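# Arrange the flowers upright in the vase

## Task

Place every flower in the vase with its stem pointing down, keeping the vase upright and no stem visibly deformed; then release the flowers and move the grippers away from them.

## Robot and tools

Robot: two arms, left_arm and right_arm. Each has a parallel gripper whose fingers point along the gripper's +z axis and open and close along its y axis. The reported end_effector_position is the point between the finger pads, roughly 1 cm behind the tips. Calibrated bases in the scene frame: left_arm at (+0.021, +0.330, 0) m, quat_wxyz (+1.000, 0, 0, -0.026); right_arm at (+0.045, -0.296, 0) m, quat_wxyz (+1.000, 0, 0, -0.003). A two-camera stand is fixed behind the arms. Loose objects may occasionally get nudged by outside pushes.

Frames: the scene frame has its origin at table-top height, halfway between the nominal bases; +x points out over the table, +z up, and left_arm is on the +y side (arm names do not match image left/right). Reported hand positions, orientations, velocities and move targets are in the scene frame. Offsets you send are expressed in each arm's own Hand target axes. Reported poses can be off by a few centimetres, more at long reach.

The 14-number row (shared by execute_actions and move): one flat list covering both arms, always all 14 values even if one arm stays still. Order: left dx, dy, dz, rx, ry, rz, opening, then right dx, dy, dz, rx, ry, rz, opening. Each value lies in [-1, 1]. The first six per arm are an offset, not a pose: a displacement from that arm's Hand target as it stood when the action or move began, along the Hand target's own axes. Scale: 1.0 equals 0.6 m for dx, dy, dz and 180 degrees for rotation; rx, ry, rz form a single rotation vector. Because each new action or call starts from the current Hand target, sending the same offset twice moves twice. Sending six zeros re-commands the arm's Hand target. The opening is absolute: +1 fully open (0.094 m), -1 closed. A 0 opening is a real command, so repeat the present opening to leave a gripper unchanged.

execute_actions(actions, cameras): actions is a list of actions; each action is a list of up to 15 rows, one per 1/30 s control step, and a short action repeats its final row to fill 15 steps. All rows of one action are measured from the same starting Hand target. cameras lists names (cam_high, cam_low, cam_left_wrist, cam_right_wrist, or "all"; [] for none). An empty actions list returns the state plus images and the current scene number and task.

move(target, speed, blend, opening_speed, grip_force, blocking, cameras): drives each gripper in a straight line toward its offset. target is one 14-number row or a list of up to 15 rows, every row measured from the same starting Hand targets. speed is the path's top speed in m/s, 0.002 to 2.9 (default 0.25), rotation capped at double that in rad/s; one value or one per target. blend (m) rounds corners between listed targets; 0 means stop at each. opening_speed sets how fast the commanded opening changes, per second on the -1..1 scale, at least 0.2; use it to close gently on fragile stems. grip_force is the per-pad force cap in newtons, 10 to 50, one value or one per arm; it persists until changed, and lower values close more slowly. blocking=false returns after about 0.5 s while the move continues. A move lasts at most 10 s total. It does not avoid obstacles or the other arm. Faster moves stray more and hit harder; aiming far beyond a contact presses harder. The result adds a move: line naming how it ended (done, off_target, moving, held, fault) and any limits (limits=paced means a pose was clipped; limits=held means steps were withheld).

wait(seconds, cameras): lets time pass, 0 to 10 s, with arms holding their last commands; returns early if a running move ends. stop(cameras): brakes a running move, needing some distance. zoom_image(camera, region): enlarges [x0, y0, x1, y1] pixels of that camera's newest image, at most 504 by 504; image sizes are 896x504 for cam_high and cam_low, 672x504 for the wrist cameras. finished_scene(scene): ends the current scene (give its number); irreversible, and nothing may be called after it in that reply. The goal must hold without the robot.

Reading results: Hand target is the last commanded pose after clipping; the gripper often rests short of it, so resend the missing distance. The controller limits commanded orientation to 40 degrees from the measured one per step. Friction and weight may leave a gripper low, short or tilted, and small moves may not happen or go sideways; check position and orientation after moves. grip_measured is the measured opening on the command scale (reads slightly wide when empty, narrower than a squeezed part). grip_effort_nm is a motor effort average, negative closing, not a pad force. Joint velocities may show "within noise". Joint torques follow Joint positions order; numbers 1 to 3 wrap at ±28 N m. Joint ranges (rad): waist -2.618 to 3.054, shoulder 0 to 3.142, elbow 0 to 3.142 (straight at 2.901), wrist pitch and yaw ±1.571, wrist roll ±2.094.

Avoid: dropping things or releasing moving objects; knocking the vase over; anything leaving the table; hitting fixtures or the table hard; any contact between the arms, grippers or wrist cameras (the clearance check does not protect these), including closing one gripper on the other's fingers; strain on camera cables; paths passing near an arm's own base (route around it). Long holding, stretched arms or pushing into unreachable poses heats motors: MOTOR HOT appears near 75 °C, and at 90 °C the arm folds and stops working.

Each tool is called after "Call:" by a JSON object that holds its "api" and its "payload".

## Session

Call:
{"api": "execute_actions", "payload": {"actions": []}}

Scene clock: 0.00 s.
left_arm: end_effector_position=(+0.4102, +0.3670, +0.0901) grip_measured=+1.000 grip_effort_nm=n/a end_effector_quat_wxyz=(+0.554, -0.099, +0.820, +0.104) | right_arm: end_effector_position=(+0.4383, -0.2833, +0.0803) grip_measured=+1.000 grip_effort_nm=n/a end_effector_quat_wxyz=(+0.542, -0.001, +0.837, -0.075)
Joint positions: left_arm=[0.003 1.519 0.395 0.729 -0.328 -0.069 0.094] | right_arm=[0.148 1.544 0.41 0.705 0.256 -0.023 0.094]
Joint velocities: within noise
Joint torques (N m): no reading
Heat: left arm: 32 °C; right arm: 35 °C.
Hand target: left_arm +0.4145, +0.3668, +0.1000; +0.566, -0.101, +0.812, +0.102 | right_arm +0.4434, -0.2826, +0.0922; +0.557, +0.002, +0.827, -0.073
Tool commands: left_gripper/opening=+1.0 right_gripper/opening=+1.0

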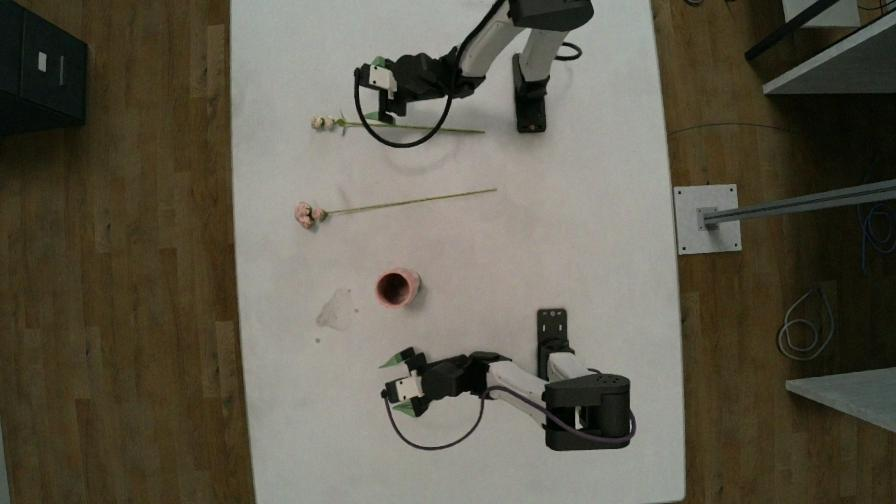

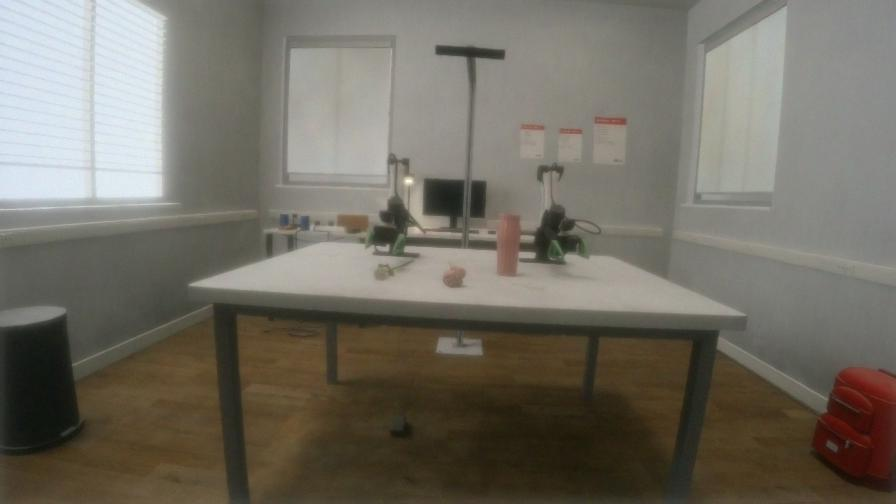

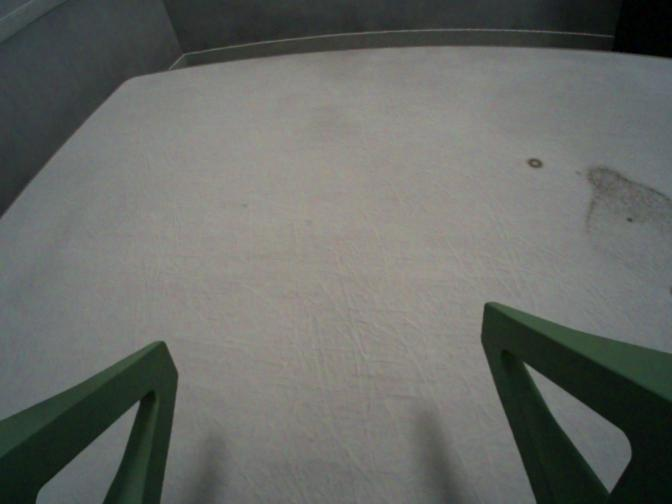

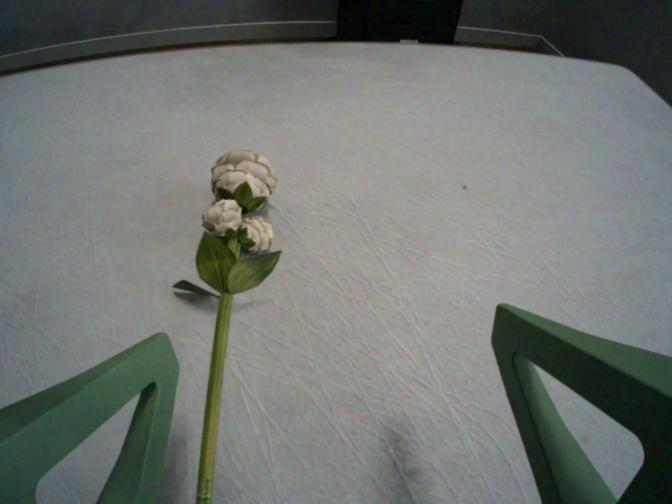

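Call:
{"api": "move", "payload": {"target": [0,0,0,0,0,0,1,-0.0645,0.0925,-0.0405,-0.030,0.379,0.028,1], "speed": 0.5, "cameras": ["cam_right_wrist","cam_high"]}}

Scene clock: 15.37 s.
left_arm: end_effector_position=(+0.4102, +0.3670, +0.0901) grip_measured=+1.000 grip_effort_nm=-0.01 end_effector_quat_wxyz=(+0.554, -0.099, +0.820, +0.104) | right_arm: end_effector_position=(+0.4335, -0.2223, +0.1259) grip_measured=+1.000 grip_effort_nm=-0.02 end_effector_quat_wxyz=(-0.007, +0.044, +0.999, -0.008)
Joint positions: left_arm=[0.003 1.519 0.395 0.729 -0.328 -0.069 0.094] | right_arm=[0.197 2.085 1.966 -1.47 0.012 0.28 0.094]
Joint torques (N m): left_arm=[0.32 -6.17 6.12 2.16 -0.01 0.01] | right_arm=[-0.91 -8.9 8.92 0.32 -0.08 0.16]
Heat: left arm: 33 °C; right arm: 37 °C.
Hand target: left_arm +0.4145, +0.3668, +0.1000; +0.566, -0.101, +0.812, +0.102 | right_arm +0.4404, -0.2217, +0.1303; +0.000, +0.052, +0.999, +0.001
Off the commanded pose: left_arm 0.011 m, 2 deg | right_arm 0.008 m, 2 deg.
move: off_target (left_arm)
Images, in order (width x height): cam_high 896x504, cam_right_wrist 672x504.

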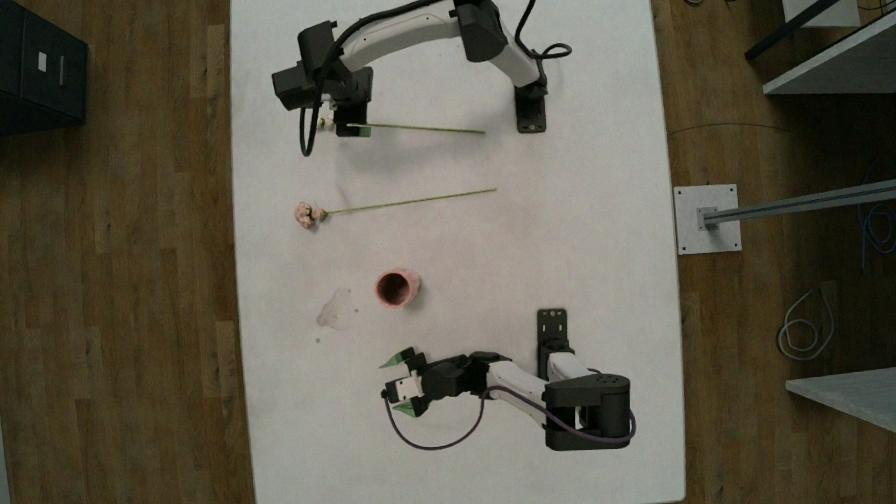

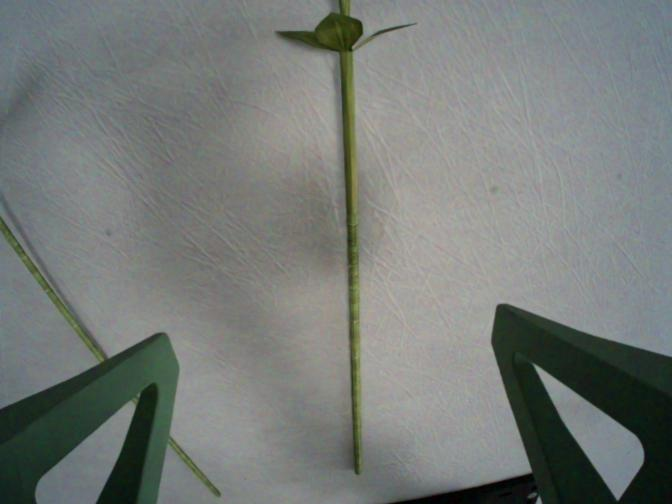

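Call:
{"api": "move", "payload": {"target": [0,0,0,0,0,0,1,0.1,-0.008,0.159,0,0,0,0.4], "speed": 0.3, "cameras": ["cam_right_wrist","cam_high"]}}

Scene clock: 21.37 s.
left_arm: end_effector_position=(+0.4102, +0.3670, +0.0901) grip_measured=+1.000 grip_effort_nm=-0.01 end_effector_quat_wxyz=(+0.554, -0.099, +0.820, +0.104) | right_arm: end_effector_position=(+0.3795, -0.2250, +0.0250) grip_measured=+0.402 grip_effort_nm=-0.10 end_effector_quat_wxyz=(-0.018, +0.052, +0.998, -0.010)
Joint positions: left_arm=[0.003 1.519 0.395 0.729 -0.328 -0.069 0.094] | right_arm=[0.217 1.941 1.349 -1.02 0.009 0.316 0.066]
Joint torques (N m): left_arm=[0.34 -6.15 6.09 2.16 -0.02 0.01] | right_arm=[0.66 -11.84 4.18 0.48 -0.06 0.17]
Heat: left arm: 34 °C; right arm: 39 °C.
Hand target: left_arm +0.4145, +0.3668, +0.1000; +0.566, -0.101, +0.812, +0.102 | right_arm +0.3802, -0.2200, +0.0349; +0.000, +0.052, +0.999, +0.001
Off the commanded pose: left_arm 0.011 m, 2 deg | right_arm 0.011 m, 2 deg.
move: off_target (left_arm, right_arm)
Images, in order (width x height): cam_high 896x504, cam_right_wrist 672x504.

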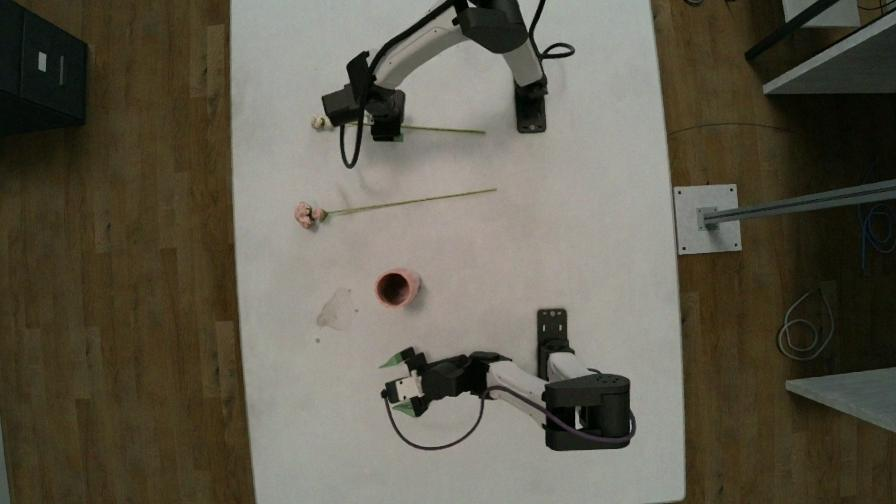

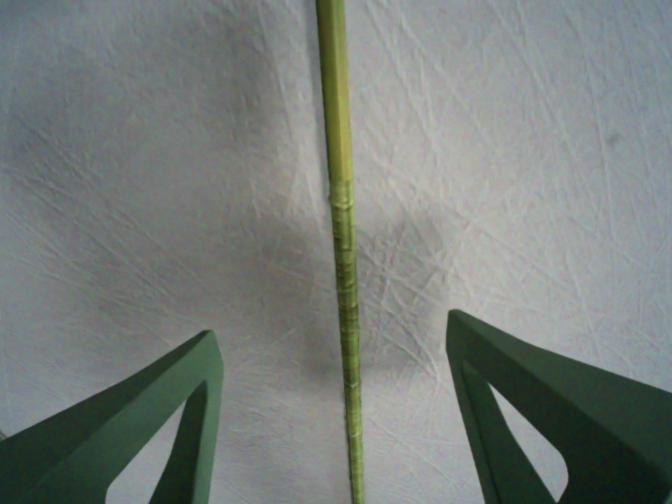

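Call:
{"api": "move", "payload": {"target": [[0,0,0,0,0,0,1,0,0,0.02,0,0,0,0.4],[0,0,0,0,0,0,1,0,0,0.02,0,0,0,-1]], "speed": 0.12, "grip_force": 35, "cameras": ["cam_right_wrist"]}}

Scene clock: 28.30 s.
left_arm: end_effector_position=(+0.4102, +0.3670, +0.0901) grip_measured=+1.000 grip_effort_nm=-0.01 end_effector_quat_wxyz=(+0.554, -0.099, +0.820, +0.104) | right_arm: end_effector_position=(+0.3793, -0.2251, +0.0170) grip_measured=-0.991 grip_effort_nm=-0.48 end_effector_quat_wxyz=(-0.013, +0.052, +0.999, -0.008)
Joint positions: left_arm=[0.003 1.519 0.395 0.729 -0.328 -0.069 0.094] | right_arm=[0.217 1.941 1.315 -0.974 0.009 0.316 0]
Joint torques (N m): left_arm=[0.38 -6.16 6.11 2.18 -0.02 0.02] | right_arm=[0.68 -10.62 4.56 0.49 -0.05 0.16]
Heat: left arm: 34 °C; right arm: 41 °C.
Hand target: left_arm +0.4145, +0.3668, +0.1000; +0.566, -0.101, +0.812, +0.102 | right_arm +0.3802, -0.2200, +0.0229; +0.000, +0.052, +0.999, +0.001
Off the commanded pose: left_arm 0.011 m, 2 deg | right_arm 0.008 m, 2 deg.
grip_force (N): 35, 35
move: off_target (left_arm)
Images, in order (width x height): cam_right_wrist 672x504.

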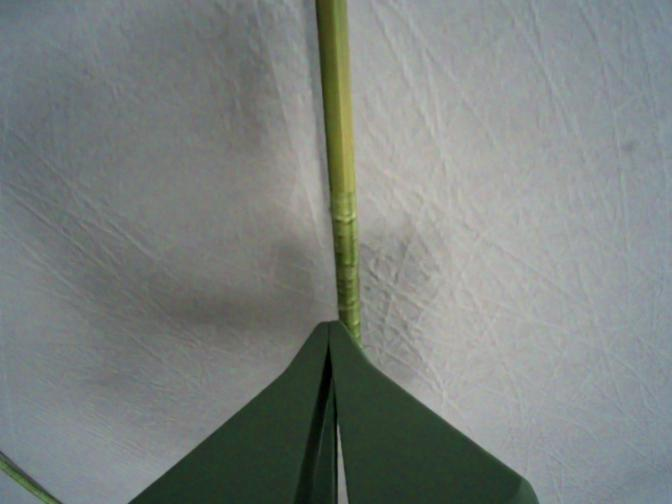

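Call:
{"api": "move", "payload": {"target": [[0,0,0,0,0,0,1,0,0,0,0,0,0,-0.2],[0,0,0,0,0,0,1,-0.04,-0.005,0.018,0,0,0,-0.2],[0,0,0,0,0,0,1,-0.04,-0.005,0.018,0,0,0,-1]], "speed": 0.08, "cameras": ["cam_right_wrist"]}}

Scene clock: 34.03 s.
left_arm: end_effector_position=(+0.4102, +0.3670, +0.0901) grip_measured=+1.000 grip_effort_nm=-0.01 end_effector_quat_wxyz=(+0.554, -0.099, +0.820, +0.104) | right_arm: end_effector_position=(+0.3902, -0.2272, +0.0087) grip_measured=-0.886 grip_effort_nm=-0.74 end_effector_quat_wxyz=(-0.015, +0.053, +0.998, -0.008)
Joint positions: left_arm=[0.003 1.519 0.395 0.729 -0.328 -0.069 0.094] | right_arm=[0.204 1.992 1.354 -0.965 0.008 0.305 0.005]
Joint torques (N m): left_arm=[0.32 -6.16 6.12 2.17 -0.01 0.01] | right_arm=[-0.9 -7.92 8.44 0.46 -0.04 -0.03]
Heat: left arm: 34 °C; right arm: 41 °C.
Hand target: left_arm +0.4145, +0.3668, +0.1000; +0.566, -0.101, +0.812, +0.102 | right_arm +0.4038, -0.2255, +0.0121; +0.000, +0.052, +0.999, +0.001
Off the commanded pose: left_arm 0.011 m, 2 deg | right_arm 0.014 m, 2 deg.
grip_force (N): 35, 35
move: off_target (left_arm, right_arm); target 3's new opening was sent with right_arm's hand 0.014 m and 2 deg from that target
Images, in order (width x height): cam_right_wrist 672x504.

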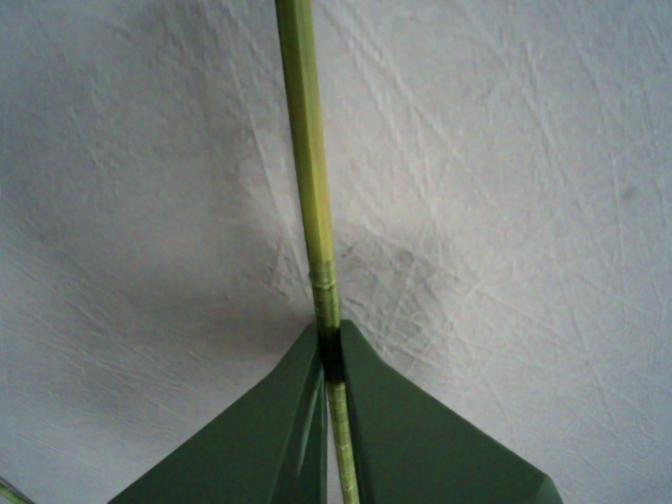

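Call:
{"api": "move", "payload": {"target": [[0,0,0,0,0,0,1,0,0,-0.483,0,0,0,-1],[0,0,0,0,0,0,1,0.101,0.3245,-0.717,-0.264,-0.44,-0.217,-1],[0,0,0,0,0,0,1,0.066,0.634,-0.767,-0.264,-0.44,-0.217,-1]], "speed": 0.4, "blend": [0.05,0.05,0], "cameras": ["all"]}}

Scene clock: 46.13 s.
left_arm: end_effector_position=(+0.4102, +0.3670, +0.0901) grip_measured=+1.000 grip_effort_nm=-0.01 end_effector_quat_wxyz=(+0.554, -0.099, +0.820, +0.104) | right_arm: end_effector_position=(+0.4022, +0.1574, +0.4552) grip_measured=-0.887 grip_effort_nm=-0.77 end_effector_quat_wxyz=(+0.607, -0.273, +0.669, +0.331)
Joint positions: left_arm=[0.003 1.519 0.395 0.729 -0.328 -0.069 0.094] | right_arm=[0.914 1.871 2.04 -0.213 0.022 0.114 0.005]
Joint torques (N m): left_arm=[0.35 -6.17 6.12 2.17 -0.01 0.01] | right_arm=[-0.1 -8.4 10.03 2.35 0.18 -0.05]
Heat: left arm: 34 °C; right arm: 43 °C.
Hand target: left_arm +0.4145, +0.3668, +0.1000; +0.566, -0.101, +0.812, +0.102 | right_arm +0.4044, +0.1560, +0.4731; +0.625, -0.264, +0.655, +0.332
Off the commanded pose: left_arm 0.011 m, 2 deg | right_arm 0.018 m, 3 deg.
grip_force (N): 35, 35
move: off_target (left_arm, right_arm)

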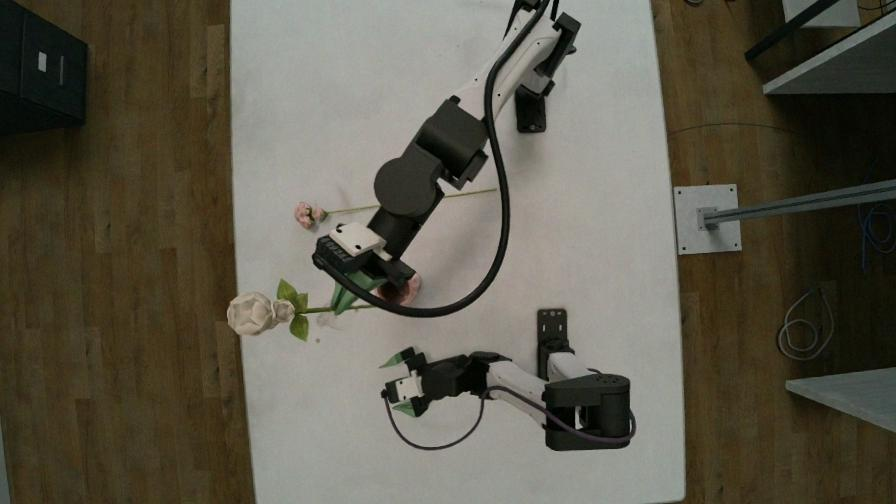

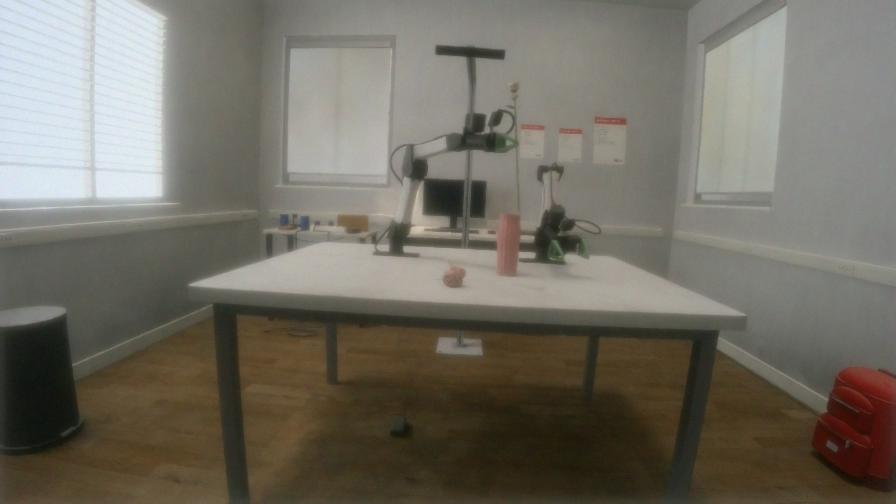

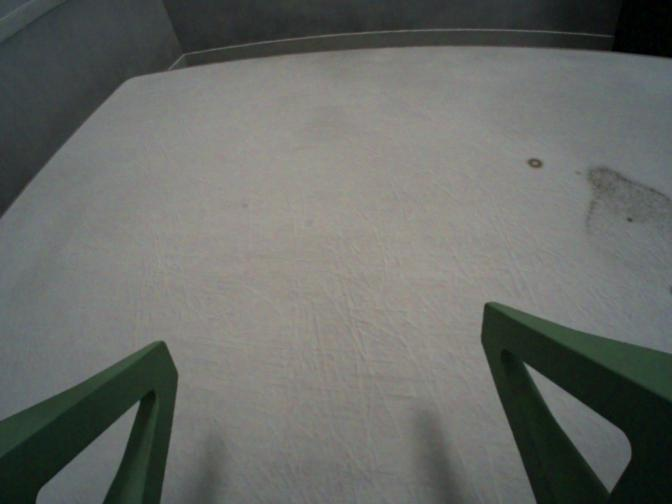

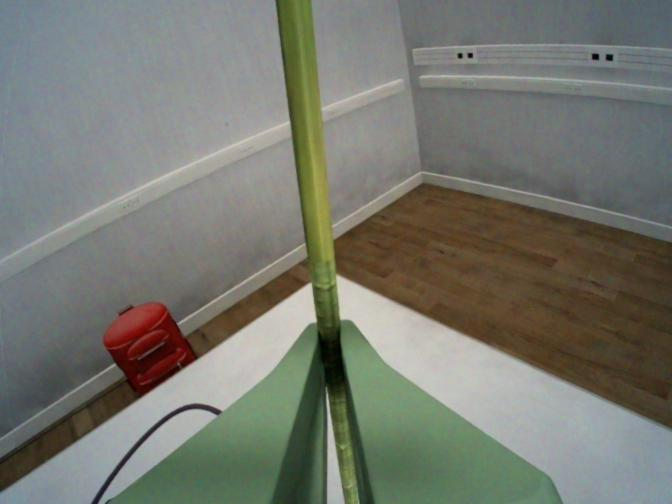

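Call:
{"api": "zoom_image", "payload": {"camera": "cam_low", "region": [440, 60, 600, 300]}}

Call:
{"api": "zoom_image", "payload": {"camera": "cam_high", "region": [300, 230, 460, 340]}}

Scaled by 2.100.

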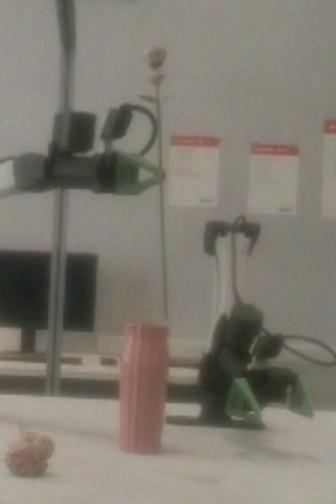

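Scaled by 3.150.

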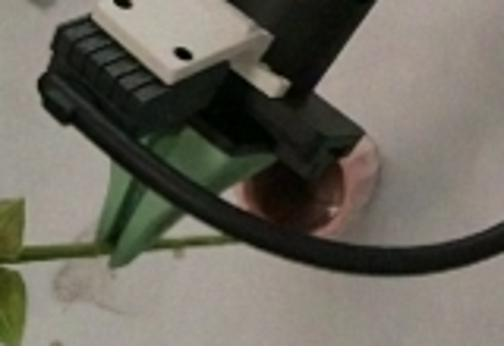

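Call:
{"api": "move", "payload": {"target": [[0,0,0,0,0,0,1,-0.058,0.006,0,0,0,0,-1],[0,0,0,0,0,0,1,-0.055,0.036,-0.073,0,0,0,-1]], "speed": 0.2, "blend": [0.015,0], "cameras": ["cam_high","cam_low"]}}

Call:
{"api": "zoom_image", "payload": {"camera": "cam_low", "region": [440, 60, 600, 300]}}

Call:
{"api": "zoom_image", "payload": {"camera": "cam_high", "region": [300, 230, 460, 340]}}

Scene clock: 57.57 s.
left_arm: end_effector_position=(+0.4102, +0.3670, +0.0901) grip_measured=+1.000 grip_effort_nm=-0.01 end_effector_quat_wxyz=(+0.554, -0.099, +0.820, +0.104) | right_arm: end_effector_position=(+0.3713, +0.1491, +0.4823) grip_measured=-0.887 grip_effort_nm=-0.78 end_effector_quat_wxyz=(+0.603, -0.275, +0.673, +0.327)
Joint positions: left_arm=[0.003 1.519 0.395 0.729 -0.328 -0.069 0.094] | right_arm=[0.966 1.828 2.119 -0.349 0.076 0.113 0.005]
Joint torques (N m): left_arm=[0.34 -6.16 6.09 2.17 -0.01 0.01] | right_arm=[0.14 -12.34 5.49 2.39 0.18 -0.03]
Heat: left arm: 35 °C; right arm: 44 °C.
Hand target: left_arm +0.4145, +0.3668, +0.1000; +0.566, -0.101, +0.812, +0.102 | right_arm +0.3623, +0.1341, +0.5082; +0.625, -0.264, +0.655, +0.332
Off the commanded pose: left_arm 0.011 m, 2 deg | right_arm 0.031 m, 3 deg.
grip_force (N): 35, 35
move: off_target (left_arm, right_arm)
Images, in order (width x height): cam_high 896x504, cam_low 896x504.

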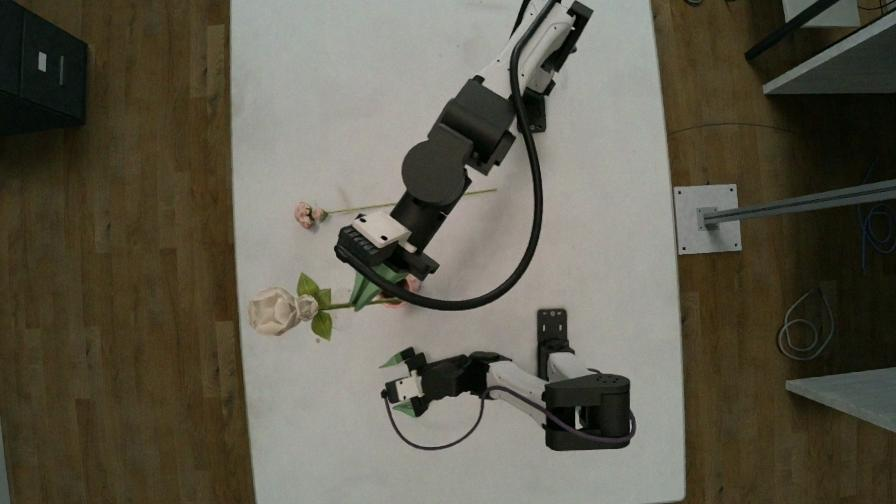

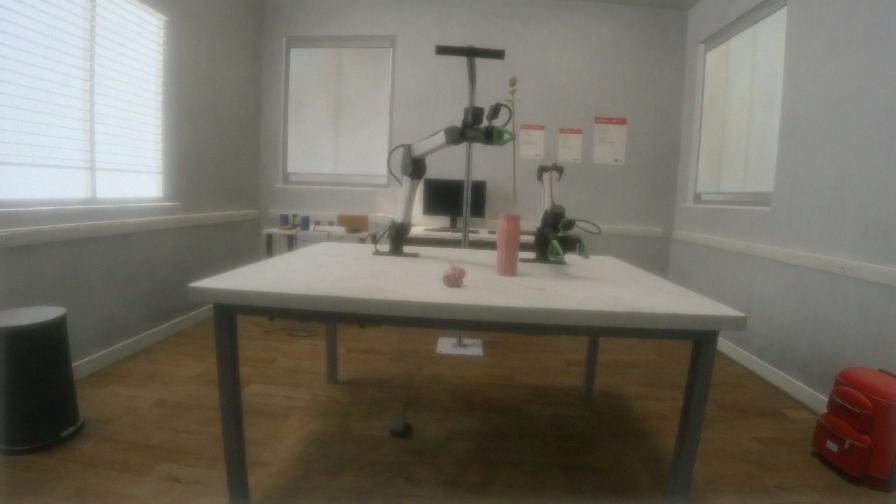

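Scaled by 2.100.

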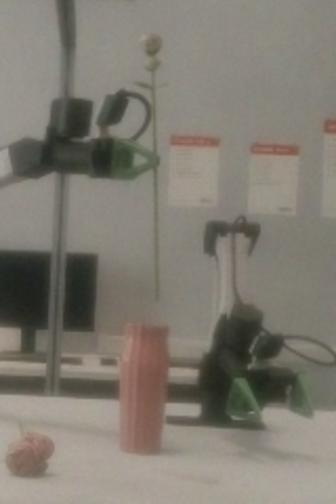

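Scaled by 3.150.

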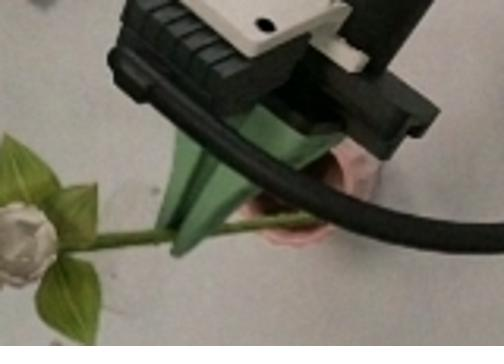

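Call:
{"api": "move", "payload": {"target": [0,0,0,0,0,0,1,0.019,0.025,-0.007,-0.001,-0.006,-0.045,-1], "speed": 0.15, "cameras": ["cam_high","cam_low"]}}

Call:
{"api": "zoom_image", "payload": {"camera": "cam_low", "region": [440, 60, 600, 300]}}

Call:
{"api": "zoom_image", "payload": {"camera": "cam_high", "region": [300, 230, 460, 340]}}

Scene clock: 65.50 s.
left_arm: end_effector_position=(+0.4102, +0.3670, +0.0901) grip_measured=+1.000 grip_effort_nm=-0.01 end_effector_quat_wxyz=(+0.554, -0.099, +0.820, +0.104) | right_arm: end_effector_position=(+0.3569, +0.1555, +0.4687) grip_measured=-0.887 grip_effort_nm=-0.77 end_effector_quat_wxyz=(+0.627, -0.322, +0.650, +0.283)
Joint positions: left_arm=[0.003 1.519 0.395 0.729 -0.328 -0.069 0.094] | right_arm=[1.008 1.78 1.992 -0.266 0.118 -0.03 0.005]
Joint torques (N m): left_arm=[0.34 -6.15 6.15 2.17 -0.02 0.01] | right_arm=[0.46 -12.26 5.81 2.5 0.18 -0.02]
Heat: left arm: 36 °C; right arm: 46 °C.
Hand target: left_arm +0.4145, +0.3668, +0.1000; +0.566, -0.101, +0.812, +0.102 | right_arm +0.3473, +0.1412, +0.4984; +0.652, -0.308, +0.629, +0.291
Off the commanded pose: left_arm 0.011 m, 2 deg | right_arm 0.034 m, 4 deg.
grip_force (N): 35, 35
move: off_target (left_arm, right_arm)
Images, in order (width x height): cam_high 896x504, cam_low 896x504.

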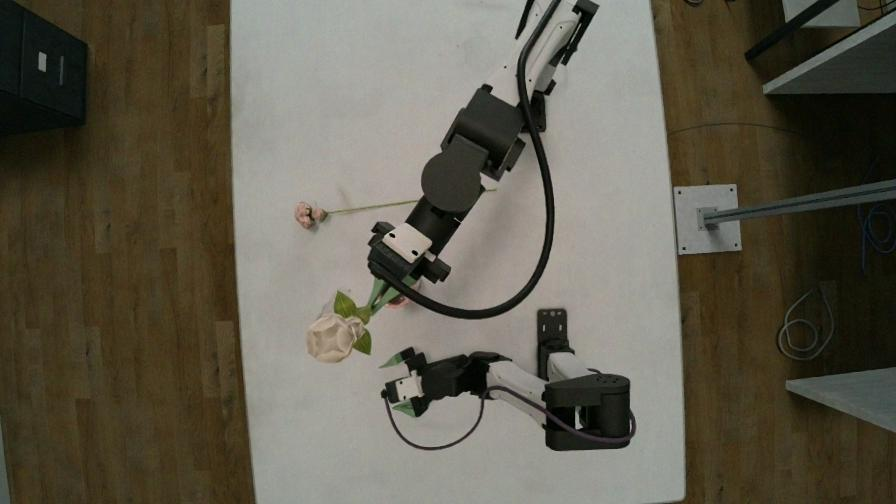

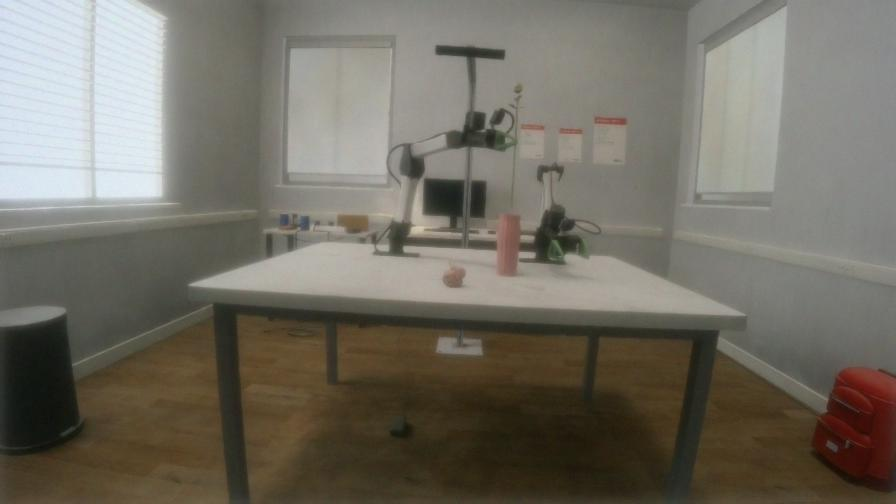

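Scaled by 2.100.

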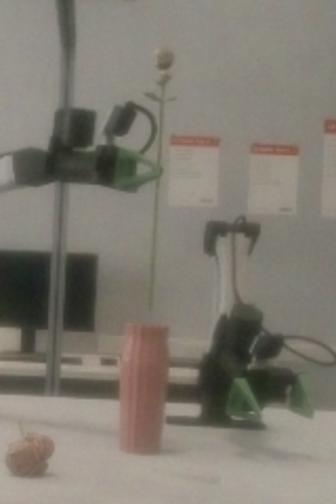

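Scaled by 3.150.

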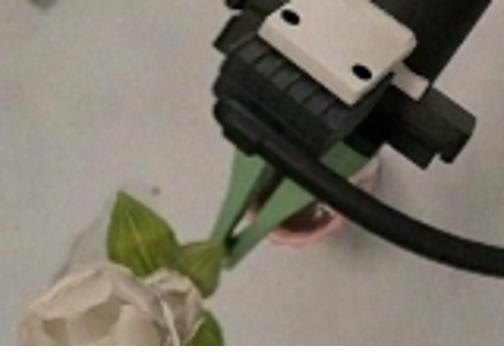

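Call:
{"api": "move", "payload": {"target": [0,0,0,0,0,0,1,0.134,-0.009,0,0,0,0,-1], "speed": 0.15, "cameras": ["cam_high","cam_low","cam_right_wrist"]}}

Call:
{"api": "zoom_image", "payload": {"camera": "cam_low", "region": [440, 60, 600, 300]}}

Call:
{"api": "zoom_image", "payload": {"camera": "cam_high", "region": [300, 230, 460, 340]}}

Scene clock: 71.60 s.
left_arm: end_effector_position=(+0.4102, +0.3670, +0.0901) grip_measured=+1.000 grip_effort_nm=-0.01 end_effector_quat_wxyz=(+0.554, -0.099, +0.820, +0.104) | right_arm: end_effector_position=(+0.3582, +0.1493, +0.3883) grip_measured=-0.887 grip_effort_nm=-0.77 end_effector_quat_wxyz=(+0.628, -0.320, +0.651, +0.280)
Joint positions: left_arm=[0.003 1.519 0.395 0.729 -0.328 -0.069 0.094] | right_arm=[1 1.671 1.533 0.084 0.118 -0.032 0.005]
Joint torques (N m): left_arm=[0.39 -6.19 6.12 2.17 -0.01 0.01] | right_arm=[-1.01 -11.47 7.06 2.52 -0.03 -0.02]
Heat: left arm: 36 °C; right arm: 49 °C.
Hand target: left_arm +0.4145, +0.3668, +0.1000; +0.566, -0.101, +0.812, +0.102 | right_arm +0.3547, +0.1372, +0.4183; +0.652, -0.308, +0.629, +0.291
Off the commanded pose: left_arm 0.011 m, 2 deg | right_arm 0.033 m, 4 deg.
grip_force (N): 35, 35
move: off_target (left_arm, right_arm)
Images, in order (width x height): cam_high 896x504, cam_low 896x504, cam_right_wrist 672x504.

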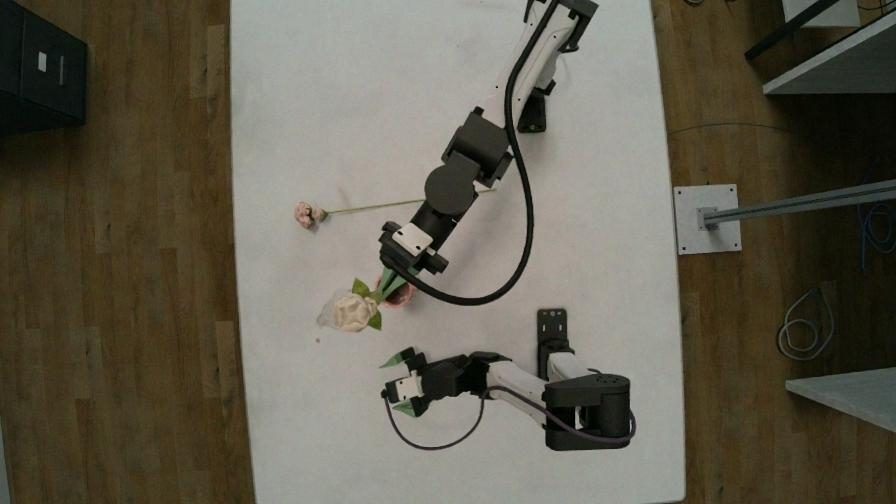

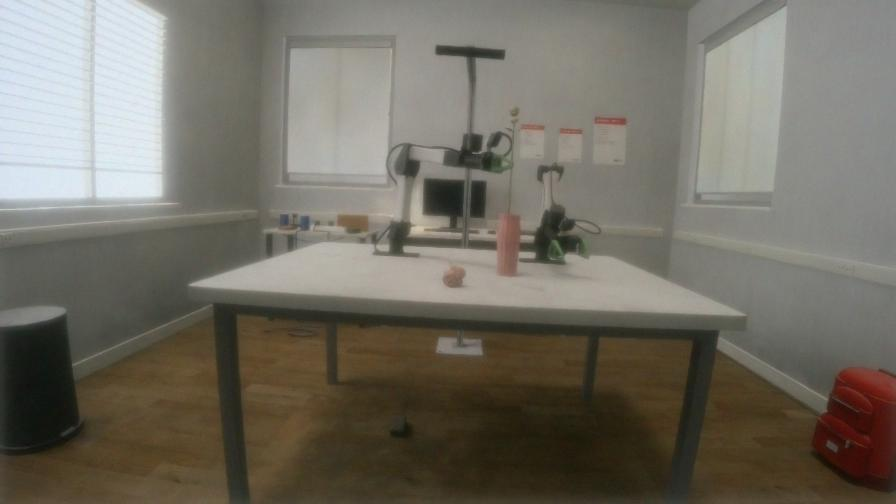

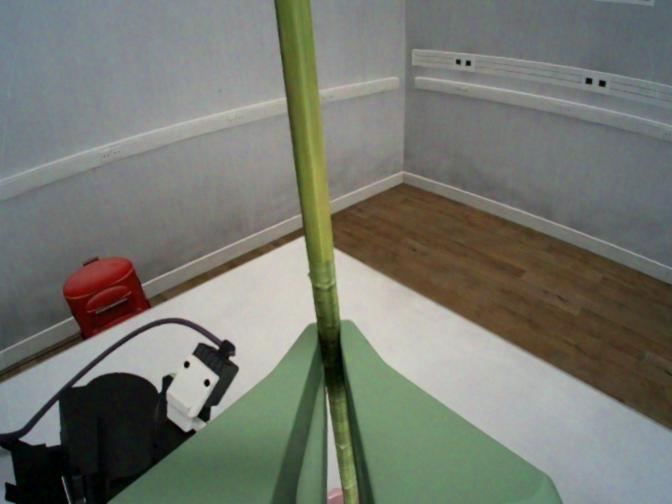

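Scaled by 2.100.

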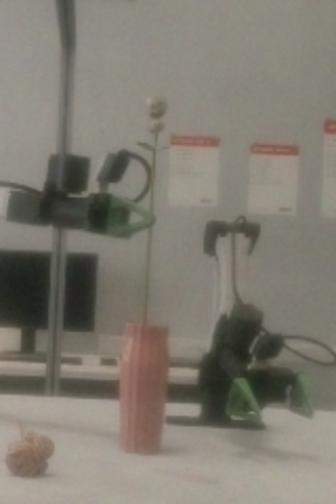

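Scaled by 3.150.

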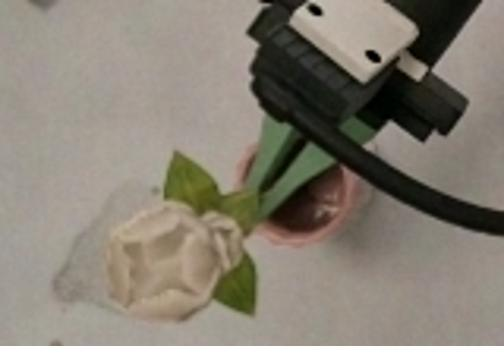

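Call:
{"api": "move", "payload": {"target": [0,0,0,0,0,0,1,0.213,0.008,-0.004,0,0,0,-1], "speed": 0.15, "cameras": ["cam_high","cam_low"]}}

Call:
{"api": "zoom_image", "payload": {"camera": "cam_low", "region": [440, 60, 600, 300]}}

Call:
{"api": "zoom_image", "payload": {"camera": "cam_high", "region": [300, 230, 460, 340]}}

Scene clock: 75.03 s.
left_arm: end_effector_position=(+0.4102, +0.3670, +0.0901) grip_measured=+1.000 grip_effort_nm=-0.01 end_effector_quat_wxyz=(+0.554, -0.099, +0.820, +0.104) | right_arm: end_effector_position=(+0.3513, +0.1388, +0.2897) grip_measured=-0.887 grip_effort_nm=-0.77 end_effector_quat_wxyz=(+0.645, -0.310, +0.635, +0.290)
Joint positions: left_arm=[0.003 1.519 0.395 0.729 -0.328 -0.069 0.094] | right_arm=[1 1.676 1.085 0.593 0.118 -0.032 0.005]
Joint torques (N m): left_arm=[0.39 -6.16 6.11 2.17 -0.02 0.01] | right_arm=[-1.03 -7.27 6.32 2.49 -0.04 -0.02]
Heat: left arm: 36 °C; right arm: 48 °C.
Hand target: left_arm +0.4145, +0.3668, +0.1000; +0.566, -0.101, +0.812, +0.102 | right_arm +0.3546, +0.1374, +0.2903; +0.652, -0.308, +0.629, +0.291
Off the commanded pose: left_arm 0.011 m, 2 deg | right_arm 0.004 m, 1 deg.
grip_force (N): 35, 35
move: off_target (left_arm)
Images, in order (width x height): cam_high 896x504, cam_low 896x504.

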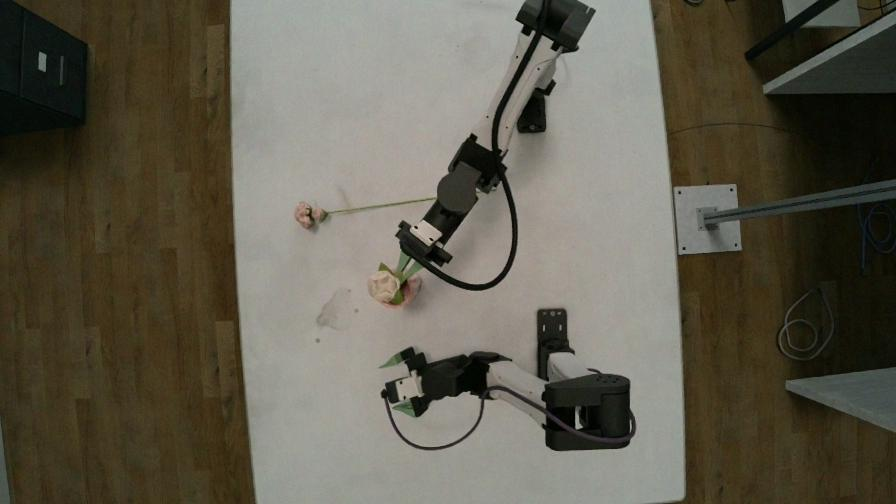

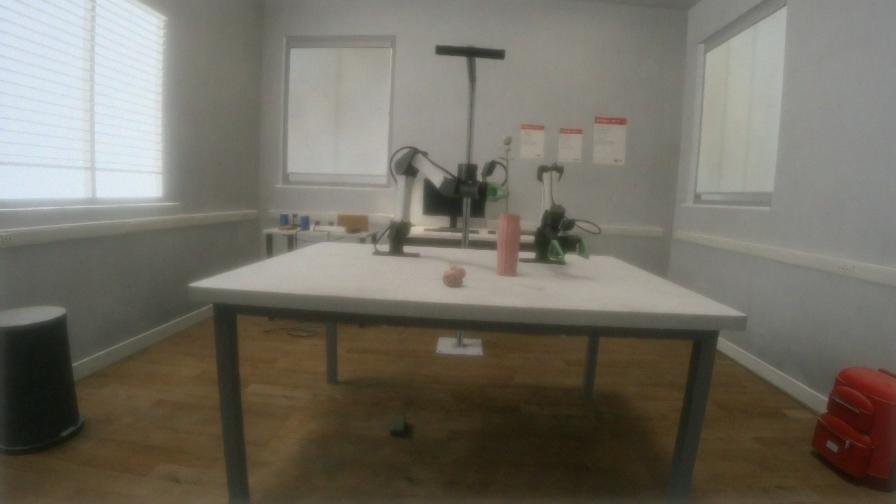

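Scaled by 2.100.

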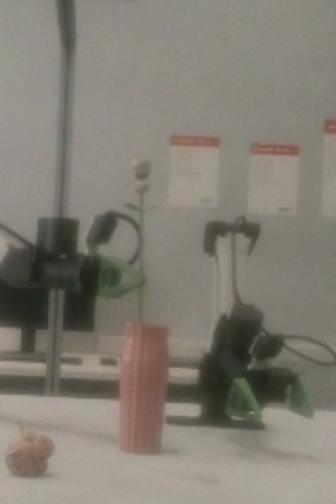

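Scaled by 3.150.

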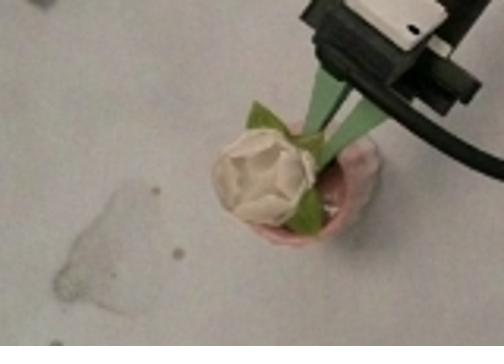

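Call:
{"api": "move", "payload": {"target": [[0,0,0,0,0,0,1,0.0587,0.006,0.017,0,0,0,-1],[0,0,0,0,0,0,1,0.0587,0.006,0.017,0,0,0,-0.3]], "speed": 0.1, "opening_speed": 0.6, "cameras": ["cam_high","cam_low"]}}

Call:
{"api": "zoom_image", "payload": {"camera": "cam_low", "region": [440, 60, 600, 300]}}

Call:
{"api": "zoom_image", "payload": {"camera": "cam_high", "region": [300, 230, 460, 340]}}

Scene clock: 80.77 s.
left_arm: end_effector_position=(+0.4102, +0.3670, +0.0901) grip_measured=+1.000 grip_effort_nm=-0.01 end_effector_quat_wxyz=(+0.554, -0.099, +0.820, +0.104) | right_arm: end_effector_position=(+0.3578, +0.1487, +0.2548) grip_measured=-0.302 grip_effort_nm=0.07 end_effector_quat_wxyz=(+0.647, -0.309, +0.634, +0.291)
Joint positions: left_arm=[0.003 1.519 0.395 0.729 -0.328 -0.069 0.094] | right_arm=[1 1.776 1.046 0.735 0.118 -0.032 0.033]
Joint torques (N m): left_arm=[0.32 -6.16 6.12 2.17 -0.02 0.01] | right_arm=[-0.7 -7.98 6.12 2.43 -0.01 -0.02]
Heat: left arm: 37 °C; right arm: 47 °C.
Hand target: left_arm +0.4145, +0.3668, +0.1000; +0.566, -0.101, +0.812, +0.102 | right_arm +0.3598, +0.1473, +0.2552; +0.652, -0.308, +0.629, +0.291
Off the commanded pose: left_arm 0.011 m, 2 deg | right_arm 0.003 m, 1 deg.
grip_force (N): 35, 35
move: off_target (left_arm)
Images, in order (width x height): cam_high 896x504, cam_low 896x504.

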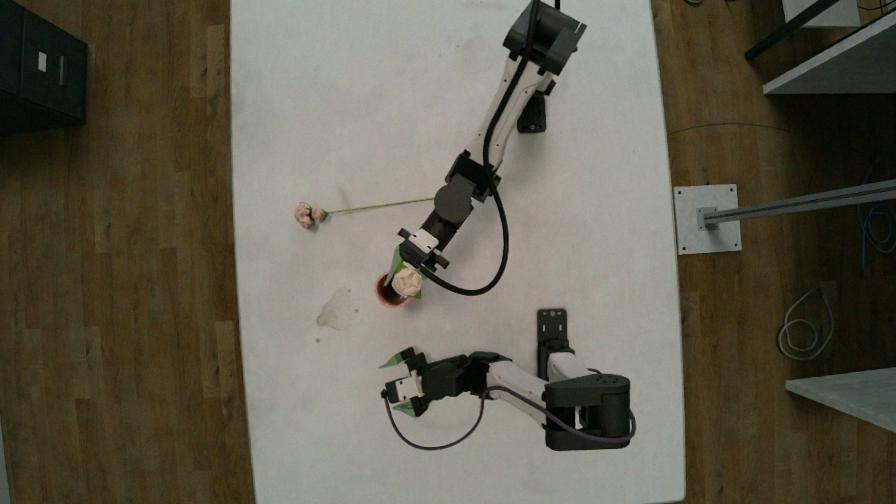

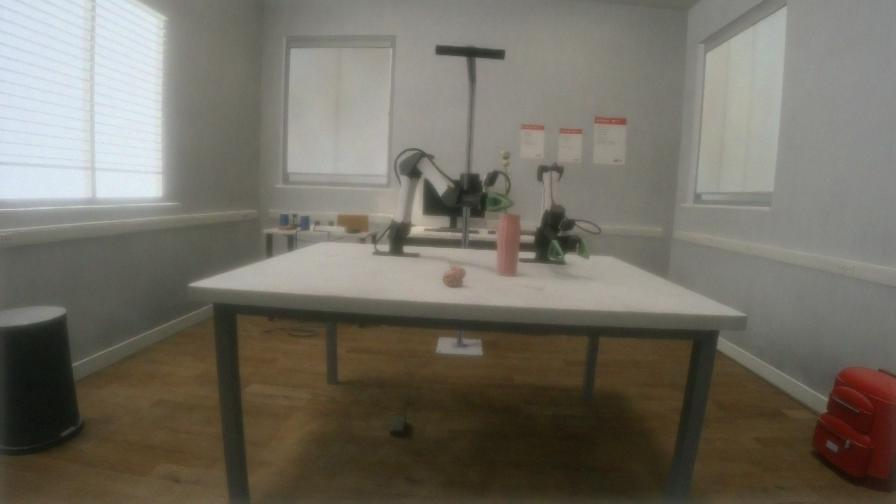

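Scaled by 2.100.

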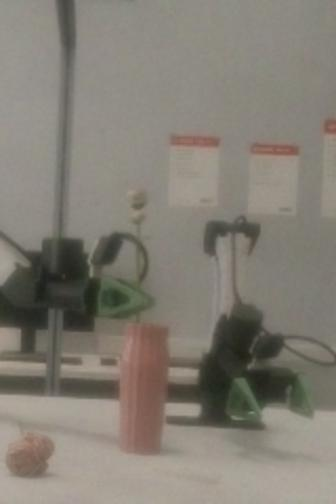

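Scaled by 3.150.

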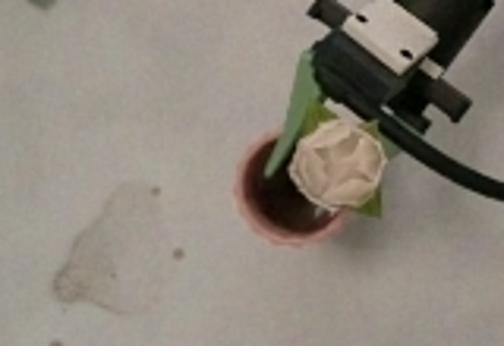

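Call:
{"api": "move", "payload": {"target": [[0,0,0,0,0,0,1,0,0,-0.233,0,0,0,0.2],[0,0,0,0,0,0,1,0.194,-0.191,-0.2405,0.192,0.481,0.205,0.2]], "speed": [0.15,0.4], "blend": [0.01,0], "opening_speed": 1.0, "cameras": ["cam_high","cam_low","cam_right_wrist"]}}

Scene clock: 93.00 s.
left_arm: end_effector_position=(+0.4102, +0.3670, +0.0901) grip_measured=+1.000 grip_effort_nm=-0.01 end_effector_quat_wxyz=(+0.554, -0.099, +0.820, +0.104) | right_arm: end_effector_position=(+0.3555, -0.0425, +0.1355) grip_measured=+0.198 grip_effort_nm=0.07 end_effector_quat_wxyz=(-0.003, -0.047, +0.999, -0.010)
Joint positions: left_arm=[0.003 1.519 0.395 0.729 -0.328 -0.069 0.094] | right_arm=[0.694 2.115 2.051 -1.523 0.013 0.596 0.056]
Joint torques (N m): left_arm=[0.36 -6.17 6.11 2.17 -0.01 0.02] | right_arm=[-0.47 -9.13 8.85 0.29 -0.05 0.18]
Heat: left arm: 38 °C; right arm: 46 °C.
Hand target: left_arm +0.4145, +0.3668, +0.1000; +0.566, -0.101, +0.812, +0.102 | right_arm +0.3599, -0.0378, +0.1401; +0.001, -0.040, +0.999, +0.000
Off the commanded pose: left_arm 0.011 m, 2 deg | right_arm 0.008 m, 2 deg.
grip_force (N): 35, 35
move: off_target (left_arm)
Images, in order (width x height): cam_high 896x504, cam_low 896x504, cam_right_wrist 672x504.

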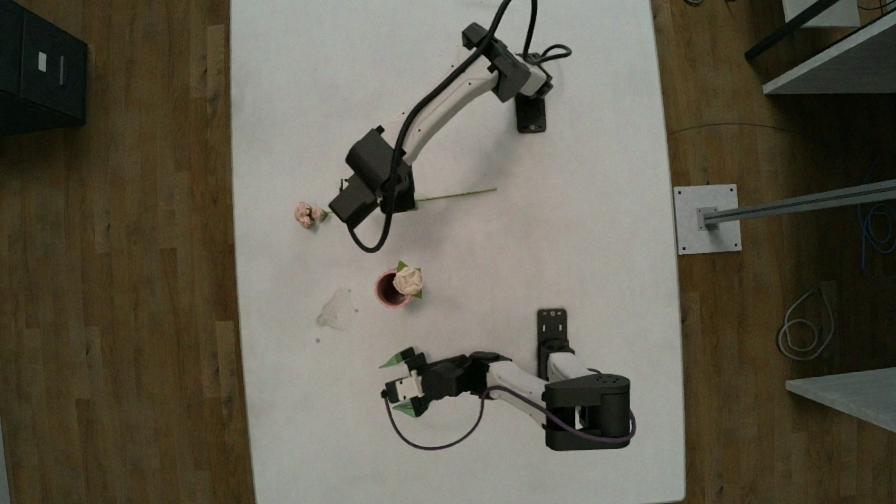

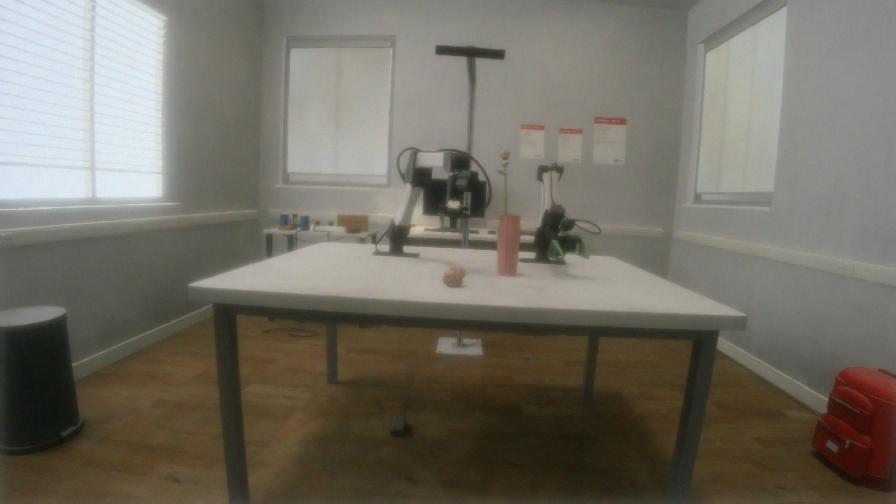

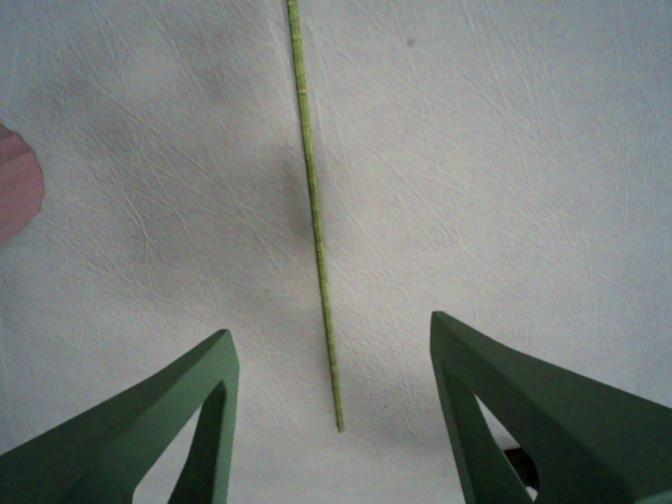

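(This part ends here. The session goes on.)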